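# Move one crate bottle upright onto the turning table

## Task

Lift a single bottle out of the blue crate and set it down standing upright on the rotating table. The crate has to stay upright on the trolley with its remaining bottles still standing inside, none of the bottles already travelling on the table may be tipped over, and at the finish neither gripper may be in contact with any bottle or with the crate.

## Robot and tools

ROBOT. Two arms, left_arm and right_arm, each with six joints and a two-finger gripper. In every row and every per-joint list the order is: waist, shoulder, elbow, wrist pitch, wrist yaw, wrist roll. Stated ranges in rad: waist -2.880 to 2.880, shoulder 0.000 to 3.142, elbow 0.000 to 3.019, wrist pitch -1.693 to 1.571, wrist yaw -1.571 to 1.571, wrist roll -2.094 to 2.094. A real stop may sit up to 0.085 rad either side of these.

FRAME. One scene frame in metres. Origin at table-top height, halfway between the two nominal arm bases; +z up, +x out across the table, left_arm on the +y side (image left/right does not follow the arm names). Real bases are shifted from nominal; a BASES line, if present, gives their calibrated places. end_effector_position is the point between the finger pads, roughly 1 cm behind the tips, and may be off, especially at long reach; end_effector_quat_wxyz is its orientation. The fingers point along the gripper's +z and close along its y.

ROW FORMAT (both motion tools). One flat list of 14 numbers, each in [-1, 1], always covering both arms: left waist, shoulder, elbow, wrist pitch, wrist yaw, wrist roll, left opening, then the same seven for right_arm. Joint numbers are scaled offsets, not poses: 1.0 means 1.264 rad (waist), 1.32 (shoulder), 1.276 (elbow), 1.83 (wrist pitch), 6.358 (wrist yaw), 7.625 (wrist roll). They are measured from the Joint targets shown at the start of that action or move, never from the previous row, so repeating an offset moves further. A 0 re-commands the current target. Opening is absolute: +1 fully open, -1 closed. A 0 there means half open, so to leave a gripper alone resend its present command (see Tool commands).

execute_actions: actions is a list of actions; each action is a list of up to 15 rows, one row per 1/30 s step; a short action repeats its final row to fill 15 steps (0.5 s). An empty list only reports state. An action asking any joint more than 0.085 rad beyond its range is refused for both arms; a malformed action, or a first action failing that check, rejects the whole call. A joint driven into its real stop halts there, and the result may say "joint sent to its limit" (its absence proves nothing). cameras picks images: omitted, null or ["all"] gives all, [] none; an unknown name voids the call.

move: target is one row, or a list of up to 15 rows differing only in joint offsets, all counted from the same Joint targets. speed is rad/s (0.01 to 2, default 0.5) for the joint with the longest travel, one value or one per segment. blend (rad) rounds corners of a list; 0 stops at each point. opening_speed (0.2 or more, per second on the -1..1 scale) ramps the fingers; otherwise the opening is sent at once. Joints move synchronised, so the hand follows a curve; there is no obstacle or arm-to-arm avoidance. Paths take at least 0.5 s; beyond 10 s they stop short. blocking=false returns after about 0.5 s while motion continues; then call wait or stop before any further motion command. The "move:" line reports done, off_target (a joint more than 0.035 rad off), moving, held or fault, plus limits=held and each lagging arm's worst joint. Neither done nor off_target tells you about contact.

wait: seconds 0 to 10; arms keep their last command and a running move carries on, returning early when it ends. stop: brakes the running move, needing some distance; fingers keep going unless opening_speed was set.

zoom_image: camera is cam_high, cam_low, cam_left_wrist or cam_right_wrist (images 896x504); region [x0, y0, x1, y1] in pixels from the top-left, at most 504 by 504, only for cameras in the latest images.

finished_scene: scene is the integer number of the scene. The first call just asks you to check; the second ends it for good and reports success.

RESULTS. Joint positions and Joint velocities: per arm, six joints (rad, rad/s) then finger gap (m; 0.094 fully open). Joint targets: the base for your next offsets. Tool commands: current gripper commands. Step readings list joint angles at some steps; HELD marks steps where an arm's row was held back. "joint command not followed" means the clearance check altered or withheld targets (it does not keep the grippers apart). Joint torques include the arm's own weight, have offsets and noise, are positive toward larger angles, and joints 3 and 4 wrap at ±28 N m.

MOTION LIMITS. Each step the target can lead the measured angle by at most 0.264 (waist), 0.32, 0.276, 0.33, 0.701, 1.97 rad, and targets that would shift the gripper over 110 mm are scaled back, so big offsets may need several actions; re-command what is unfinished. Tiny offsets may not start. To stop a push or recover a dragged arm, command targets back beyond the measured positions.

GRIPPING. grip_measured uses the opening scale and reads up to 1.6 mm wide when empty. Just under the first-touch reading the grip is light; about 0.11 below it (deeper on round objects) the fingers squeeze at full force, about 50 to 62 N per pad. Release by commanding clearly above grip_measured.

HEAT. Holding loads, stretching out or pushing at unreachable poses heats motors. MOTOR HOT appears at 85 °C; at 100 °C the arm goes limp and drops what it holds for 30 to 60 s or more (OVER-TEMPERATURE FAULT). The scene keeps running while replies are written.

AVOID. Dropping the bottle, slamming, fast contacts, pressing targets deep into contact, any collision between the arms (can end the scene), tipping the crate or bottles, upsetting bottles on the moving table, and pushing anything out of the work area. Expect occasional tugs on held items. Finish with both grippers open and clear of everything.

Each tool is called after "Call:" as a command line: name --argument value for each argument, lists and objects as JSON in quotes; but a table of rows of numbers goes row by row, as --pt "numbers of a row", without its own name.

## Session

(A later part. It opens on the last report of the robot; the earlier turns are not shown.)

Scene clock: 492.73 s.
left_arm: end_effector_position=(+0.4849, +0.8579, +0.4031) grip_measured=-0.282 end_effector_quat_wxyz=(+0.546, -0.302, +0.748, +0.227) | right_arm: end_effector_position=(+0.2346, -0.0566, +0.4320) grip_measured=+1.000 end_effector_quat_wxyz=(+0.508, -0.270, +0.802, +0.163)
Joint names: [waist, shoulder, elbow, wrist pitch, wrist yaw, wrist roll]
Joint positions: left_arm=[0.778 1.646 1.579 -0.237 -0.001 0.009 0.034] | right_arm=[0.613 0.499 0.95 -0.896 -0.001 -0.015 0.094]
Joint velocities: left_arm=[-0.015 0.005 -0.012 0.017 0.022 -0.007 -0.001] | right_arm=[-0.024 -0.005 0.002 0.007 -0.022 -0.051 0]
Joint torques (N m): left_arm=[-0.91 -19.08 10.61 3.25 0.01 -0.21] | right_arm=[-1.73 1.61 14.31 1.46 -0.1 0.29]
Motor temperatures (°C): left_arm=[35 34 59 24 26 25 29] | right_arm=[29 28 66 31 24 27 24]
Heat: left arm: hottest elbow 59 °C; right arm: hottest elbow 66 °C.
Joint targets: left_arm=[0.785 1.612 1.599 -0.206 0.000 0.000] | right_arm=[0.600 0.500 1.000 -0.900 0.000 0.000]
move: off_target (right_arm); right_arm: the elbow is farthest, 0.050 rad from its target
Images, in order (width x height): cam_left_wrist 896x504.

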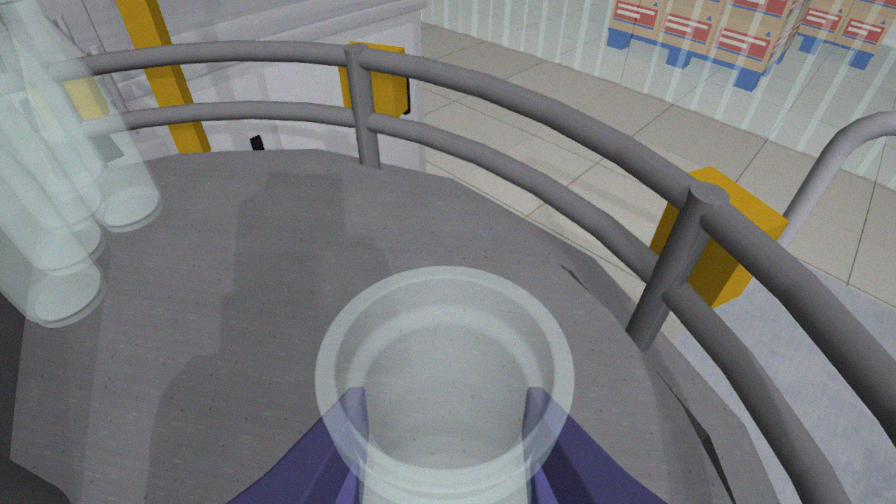

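Call:
move --target '[0, 0, -0.0105, 0.0073, 0, 0, -0.6, 0, 0, 0, 0, 0, 0, 1.0]' --speed 0.05 --cameras '["cam_low", "cam_left_wrist"]'

Call:
zoom_image --camera "cam_low" --region '[680, 40, 896, 240]'

Scene clock: 496.63 s.
left_arm: end_effector_position=(+0.4847, +0.8577, +0.3986) grip_measured=-0.282 end_effector_quat_wxyz=(+0.547, -0.302, +0.747, +0.227) | right_arm: end_effector_position=(+0.2346, -0.0566, +0.4320) grip_measured=+1.000 end_effector_quat_wxyz=(+0.508, -0.270, +0.802, +0.163)
Joint names: [waist, shoulder, elbow, wrist pitch, wrist yaw, wrist roll]
Joint positions: left_arm=[0.778 1.646 1.566 -0.224 -0.001 0.009 0.034] | right_arm=[0.613 0.499 0.95 -0.896 -0.001 -0.015 0.094]
Joint velocities: left_arm=[-0.005 0.005 0.007 -0.007 0.022 -0.007 0.001] | right_arm=[-0.015 -0.005 0.012 0.007 -0.051 -0.022 0]
Joint torques (N m): left_arm=[-1.03 -19.84 10.4 3.28 0.03 -0.21] | right_arm=[-1.73 1.61 14.32 1.47 -0.1 0.29]
Motor temperatures (°C): left_arm=[35 34 58 24 26 25 29] | right_arm=[29 28 66 31 24 27 24]
Heat: left arm: hottest elbow 58 °C; right arm: hottest elbow 66 °C.
Joint targets: left_arm=[0.785 1.612 1.586 -0.193 0.000 0.000] | right_arm=[0.600 0.500 1.000 -0.900 0.000 0.000]
move: off_target (right_arm); right_arm: the elbow is farthest, 0.050 rad from its target
Images, in order (width x height): cam_low 896x504, cam_left_wrist 896x504.

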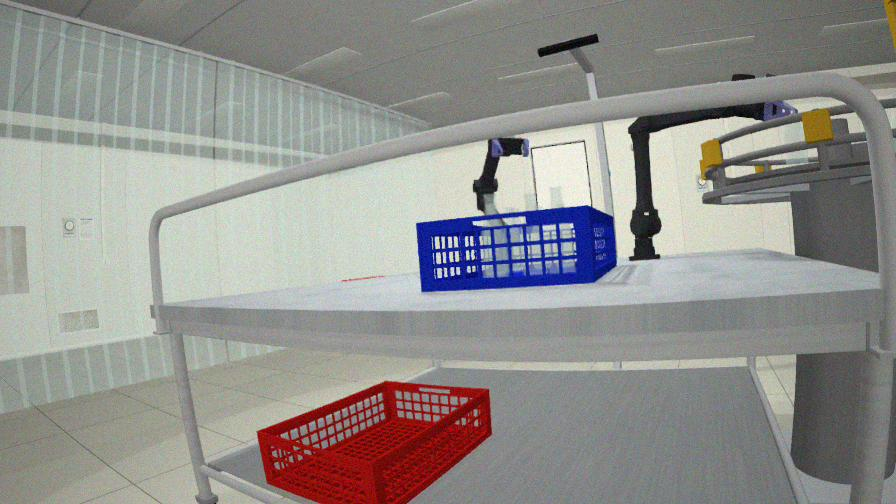

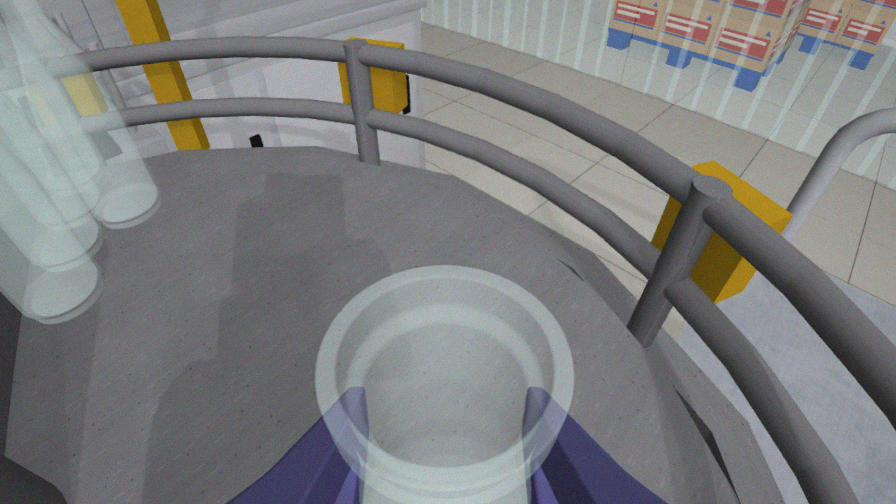

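Scaled by 2.333 from the camera's 896x504 image, which has a finer 1280x720 frame.

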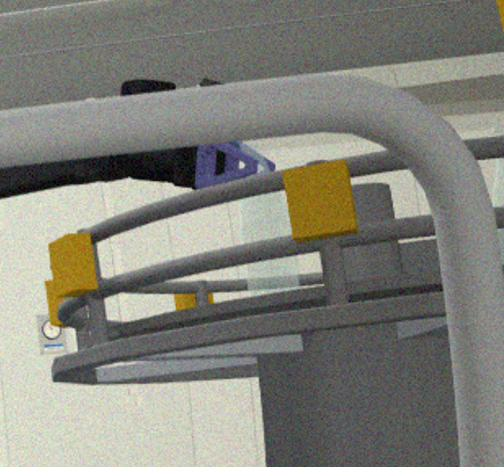

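Call:
move --target '[0, 0, -0.0105, 0.0073, 0, 0, -0.6, 0, 0, 0, 0, 0, 0, 1.0]' --speed 0.05 --cameras '["cam_low", "cam_left_wrist"]'

Call:
zoom_image --camera "cam_low" --region '[760, 80, 860, 180]'

Scene clock: 503.57 s.
left_arm: end_effector_position=(+0.4850, +0.8580, +0.3983) grip_measured=-0.282 end_effector_quat_wxyz=(+0.551, -0.300, +0.744, +0.229) | right_arm: end_effector_position=(+0.2346, -0.0566, +0.4320) grip_measured=+1.000 end_effector_quat_wxyz=(+0.508, -0.270, +0.802, +0.163)
Joint names: [waist, shoulder, elbow, wrist pitch, wrist yaw, wrist roll]
Joint positions: left_arm=[0.778 1.646 1.557 -0.203 -0.001 0.009 0.034] | right_arm=[0.613 0.499 0.95 -0.896 -0.001 -0.015 0.094]
Joint velocities: left_arm=[-0.015 -0.015 0.002 0.012 0.022 -0.007 0] | right_arm=[-0.005 0.015 -0.002 -0.017 -0.022 0.037 0]
Joint torques (N m): left_arm=[-1.14 -19.02 10.29 2.97 -0.01 -0.19] | right_arm=[-1.67 1.67 14.31 1.47 -0.09 0.29]
Motor temperatures (°C): left_arm=[35 34 59 24 26 25 29] | right_arm=[29 28 66 31 24 27 24]
Heat: left arm: hottest elbow 59 °C; right arm: hottest elbow 66 °C.
Joint targets: left_arm=[0.785 1.612 1.573 -0.179 0.000 0.000] | right_arm=[0.600 0.500 1.000 -0.900 0.000 0.000]
move: off_target (right_arm); right_arm: the elbow is farthest, 0.050 rad from its target
Images, in order (width x height): cam_low 896x504, cam_left_wrist 896x504.

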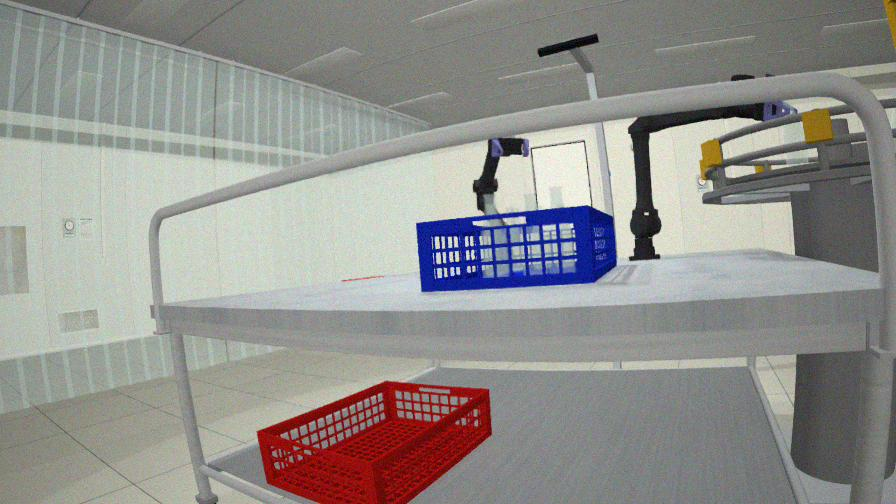

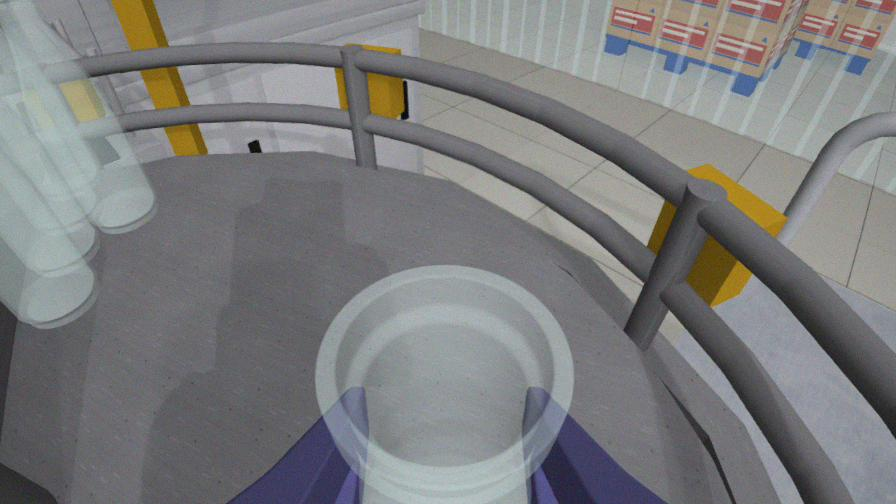

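Scaled by 5.040 from the camera's 896x504 image, which has a finer 1280x720 frame.

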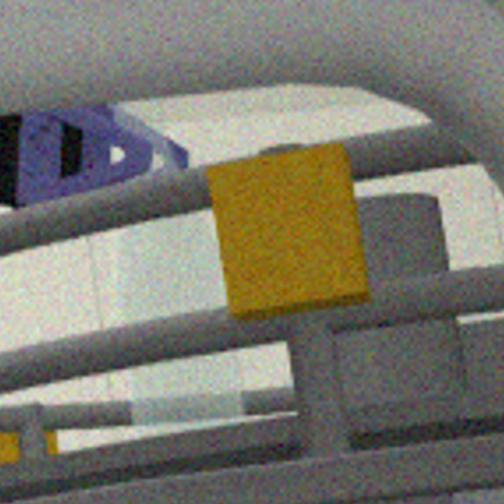

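Call:
zoom_image --camera "cam_low" --region '[770, 130, 830, 190]'

Scaled by 8.400 from the camera's 896x504 image, which has a finer 1280x720 frame.

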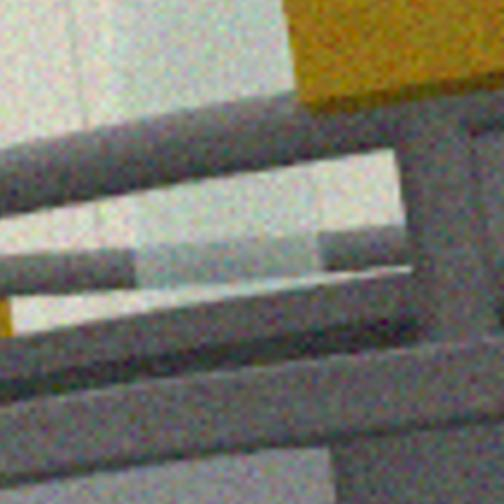

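Call:
zoom_image --camera "cam_low" --region '[776, 150, 816, 174]'

Call:
zoom_image --camera "cam_left_wrist" --region '[290, 240, 610, 504]'

Scaled by 12.600 from the camera's 896x504 image, which has a finer 1280x720 frame.

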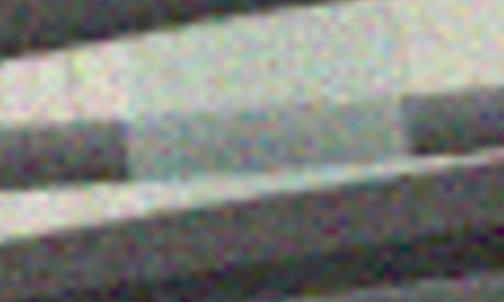

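Scaled by 1.575 from the camera's 896x504 image, which has a finer 1280x720 frame.

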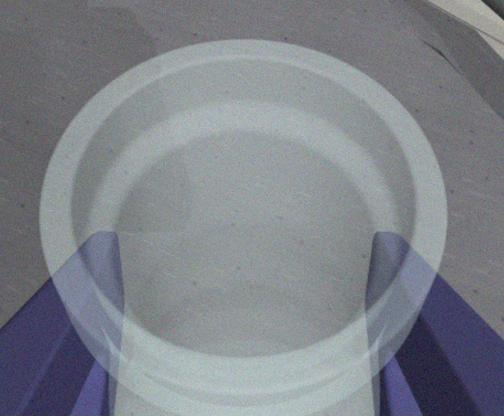

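Call:
move --target '[0, 0, -0.0063, 0.002, 0, 0, -0.6, 0, 0, 0, 0, 0, 0, 1.0]' --speed 0.05 --cameras '["cam_left_wrist"]'

Call:
zoom_image --camera "cam_left_wrist" --region '[290, 240, 610, 504]'

Scene clock: 539.20 s.
left_arm: end_effector_position=(+0.4835, +0.8564, +0.3987) grip_measured=-0.283 end_effector_quat_wxyz=(+0.553, -0.301, +0.743, +0.228) | right_arm: end_effector_position=(+0.2346, -0.0566, +0.4320) grip_measured=+1.000 end_effector_quat_wxyz=(+0.508, -0.270, +0.802, +0.163)
Joint names: [waist, shoulder, elbow, wrist pitch, wrist yaw, wrist roll]
Joint positions: left_arm=[0.778 1.64 1.548 -0.197 -0.001 0.005 0.034] | right_arm=[0.613 0.499 0.95 -0.896 -0.001 -0.015 0.094]
Joint velocities: left_arm=[0.005 -0.015 0.007 -0.007 -0.066 0.007 -0.001] | right_arm=[-0.005 0.005 0.002 -0.012 -0.125 0.022 0]
Joint torques (N m): left_arm=[-1.44 -17.73 10.19 2.91 -0.03 -0.18] | right_arm=[-1.73 1.61 14.34 1.47 -0.09 0.3]
Motor temperatures (°C): left_arm=[35 37 61 24 25 25 29] | right_arm=[29 28 67 30 24 27 24]
Heat: left arm: hottest elbow 61 °C; right arm: hottest elbow 67 °C.
Joint targets: left_arm=[0.785 1.612 1.564 -0.176 0.000 0.000] | right_arm=[0.600 0.500 1.000 -0.900 0.000 0.000]
move: off_target (right_arm); right_arm: the elbow is farthest, 0.050 rad from its target
Images, in order (width x height): cam_left_wrist 896x504.

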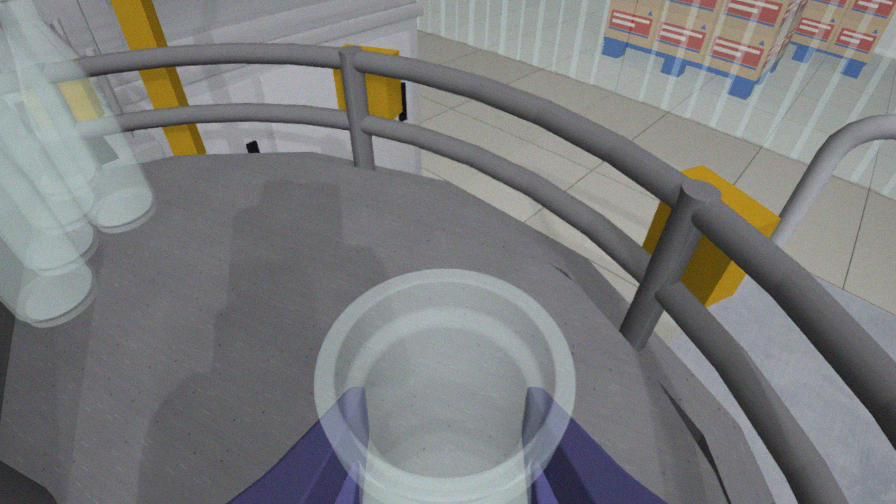

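Scaled by 1.575 from the camera's 896x504 image, which has a finer 1280x720 frame.

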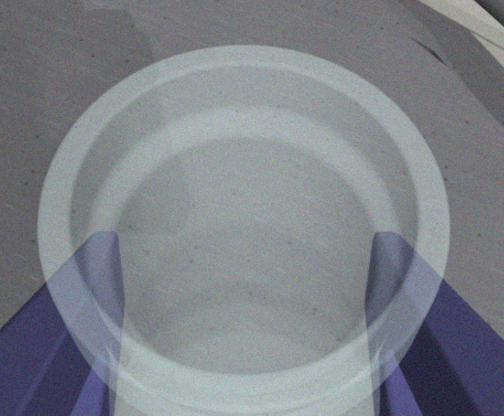

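Call:
move --target '[0, 0, 0, 0, 0, 0, 1.0, 0, 0, 0, 0, 0, 0, 1.0]' --opening_speed 2.0 --cameras '["cam_left_wrist"]'

Scene clock: 556.00 s.
left_arm: end_effector_position=(+0.4817, +0.8547, +0.4071) grip_measured=+0.998 end_effector_quat_wxyz=(+0.559, -0.300, +0.738, +0.230) | right_arm: end_effector_position=(+0.2346, -0.0566, +0.4320) grip_measured=+1.000 end_effector_quat_wxyz=(+0.508, -0.270, +0.802, +0.163)
Joint names: [waist, shoulder, elbow, wrist pitch, wrist yaw, wrist roll]
Joint positions: left_arm=[0.778 1.629 1.548 -0.192 -0.001 0.005 0.094] | right_arm=[0.613 0.499 0.95 -0.896 -0.001 -0.015 0.094]
Joint velocities: left_arm=[-0.005 -0.005 -0.017 -0.027 -0.022 -0.051 0.001] | right_arm=[-0.005 -0.005 -0.007 -0.012 -0.022 0.066 0]
Joint torques (N m): left_arm=[-1.38 -17.08 10.29 2.62 -0.02 -0.18] | right_arm=[-1.73 1.61 14.31 1.46 -0.09 0.29]
Motor temperatures (°C): left_arm=[35 37 60 24 25 25 29] | right_arm=[28 28 67 30 24 27 23]
Heat: left arm: hottest elbow 60 °C; right arm: hottest elbow 67 °C.
Joint targets: left_arm=[0.785 1.612 1.564 -0.176 0.000 0.000] | right_arm=[0.600 0.500 1.000 -0.900 0.000 0.000]
move: off_target (right_arm); right_arm: the elbow is farthest, 0.050 rad from its target
Images, in order (width x height): cam_left_wrist 896x504.

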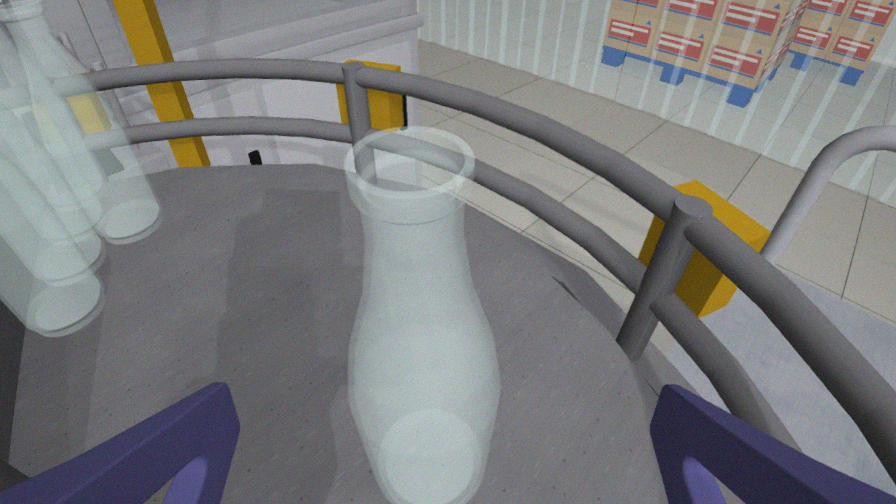

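Call:
wait --seconds 0

Scene clock: 565.57 s.
left_arm: end_effector_position=(+0.4817, +0.8547, +0.4071) grip_measured=+0.998 end_effector_quat_wxyz=(+0.559, -0.300, +0.738, +0.230) | right_arm: end_effector_position=(+0.2346, -0.0566, +0.4320) grip_measured=+1.000 end_effector_quat_wxyz=(+0.508, -0.270, +0.802, +0.163)
Joint names: [waist, shoulder, elbow, wrist pitch, wrist yaw, wrist roll]
Joint positions: left_arm=[0.778 1.629 1.548 -0.192 -0.001 0.005 0.094] | right_arm=[0.613 0.499 0.95 -0.896 -0.001 -0.015 0.094]
Joint velocities: left_arm=[0.005 -0.005 0.002 0.002 0.007 -0.007 0] | right_arm=[-0.024 -0.005 -0.022 -0.012 0.037 -0.066 0]
Joint torques (N m): left_arm=[-1.49 -16.85 10.14 2.54 0.03 -0.18] | right_arm=[-1.67 1.61 14.31 1.44 -0.1 0.29]
Motor temperatures (°C): left_arm=[35 36 60 24 25 25 28] | right_arm=[28 28 67 30 24 27 23]
Heat: left arm: hottest elbow 60 °C; right arm: hottest elbow 67 °C.
Joint targets: left_arm=[0.785 1.612 1.564 -0.176 0.000 0.000] | right_arm=[0.600 0.500 1.000 -0.900 0.000 0.000]
Tool commands: left_gripper/opening=+1.0 right_gripper/opening=+1.0

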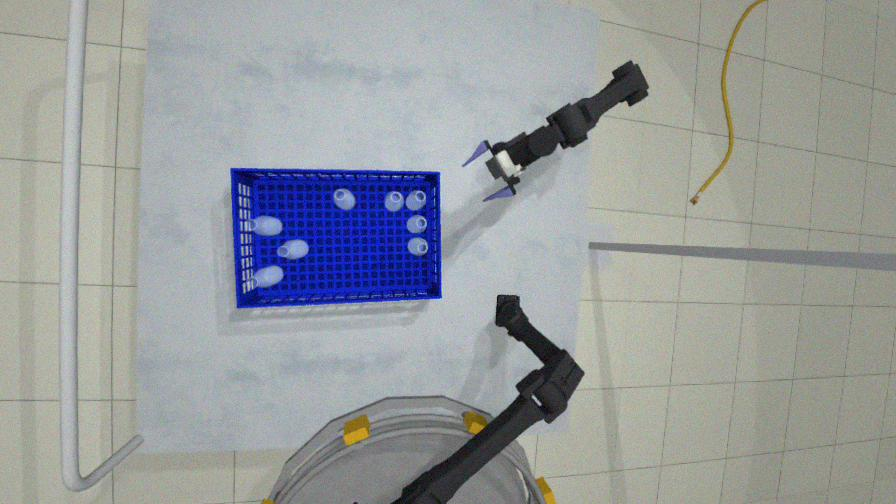

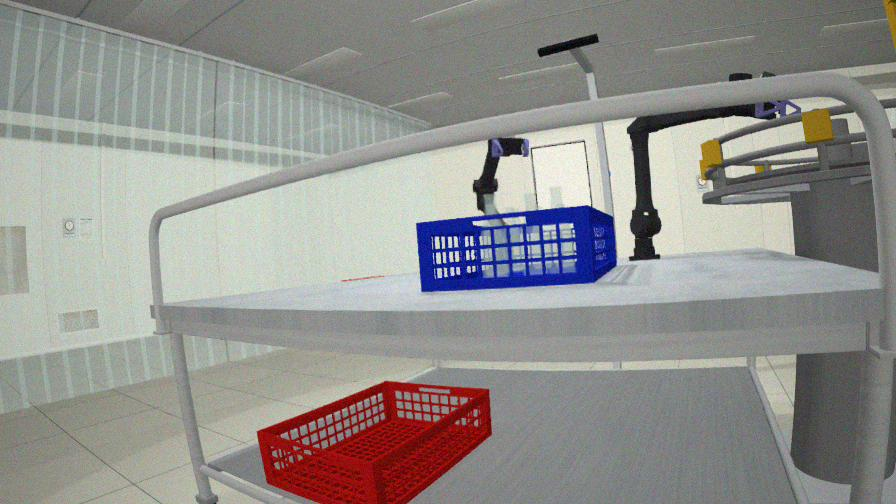

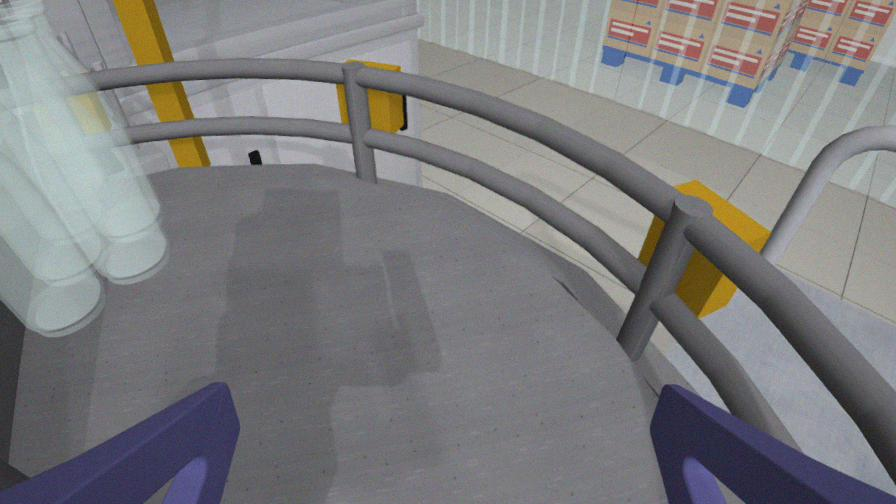

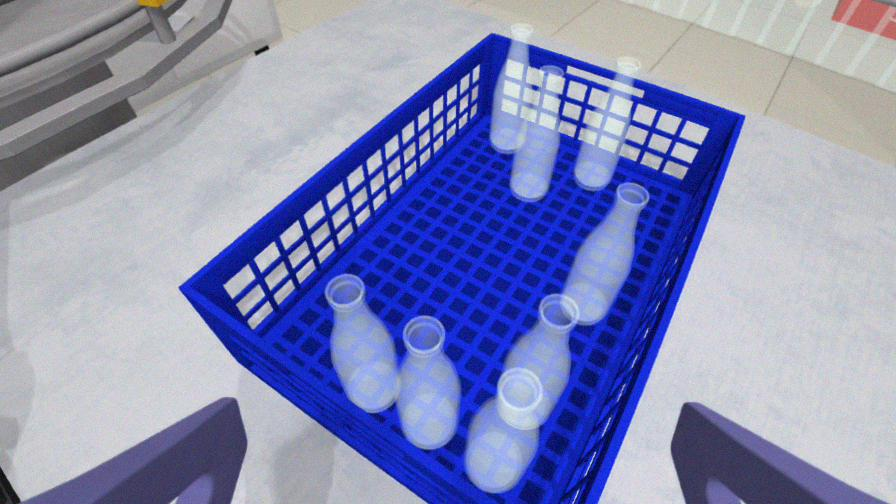

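Call:
zoom_image --camera "cam_left_wrist" --region '[0, 0, 300, 360]'

Scaled by 1.400 from the camera's 896x504 image, which has a finer 1280x720 frame.

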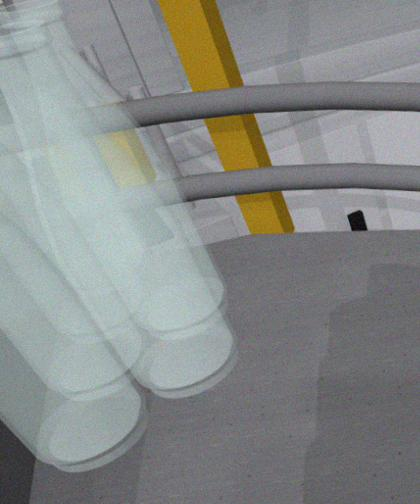

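Call:
finished_scene --scene 1

This call ended nothing. Check each condition of the task against the scene as it is now, look again where you are not sure, and mend what is not met. Then call finished_scene again.

Call:
finished_scene --scene 1

The scene is finished: the task was done.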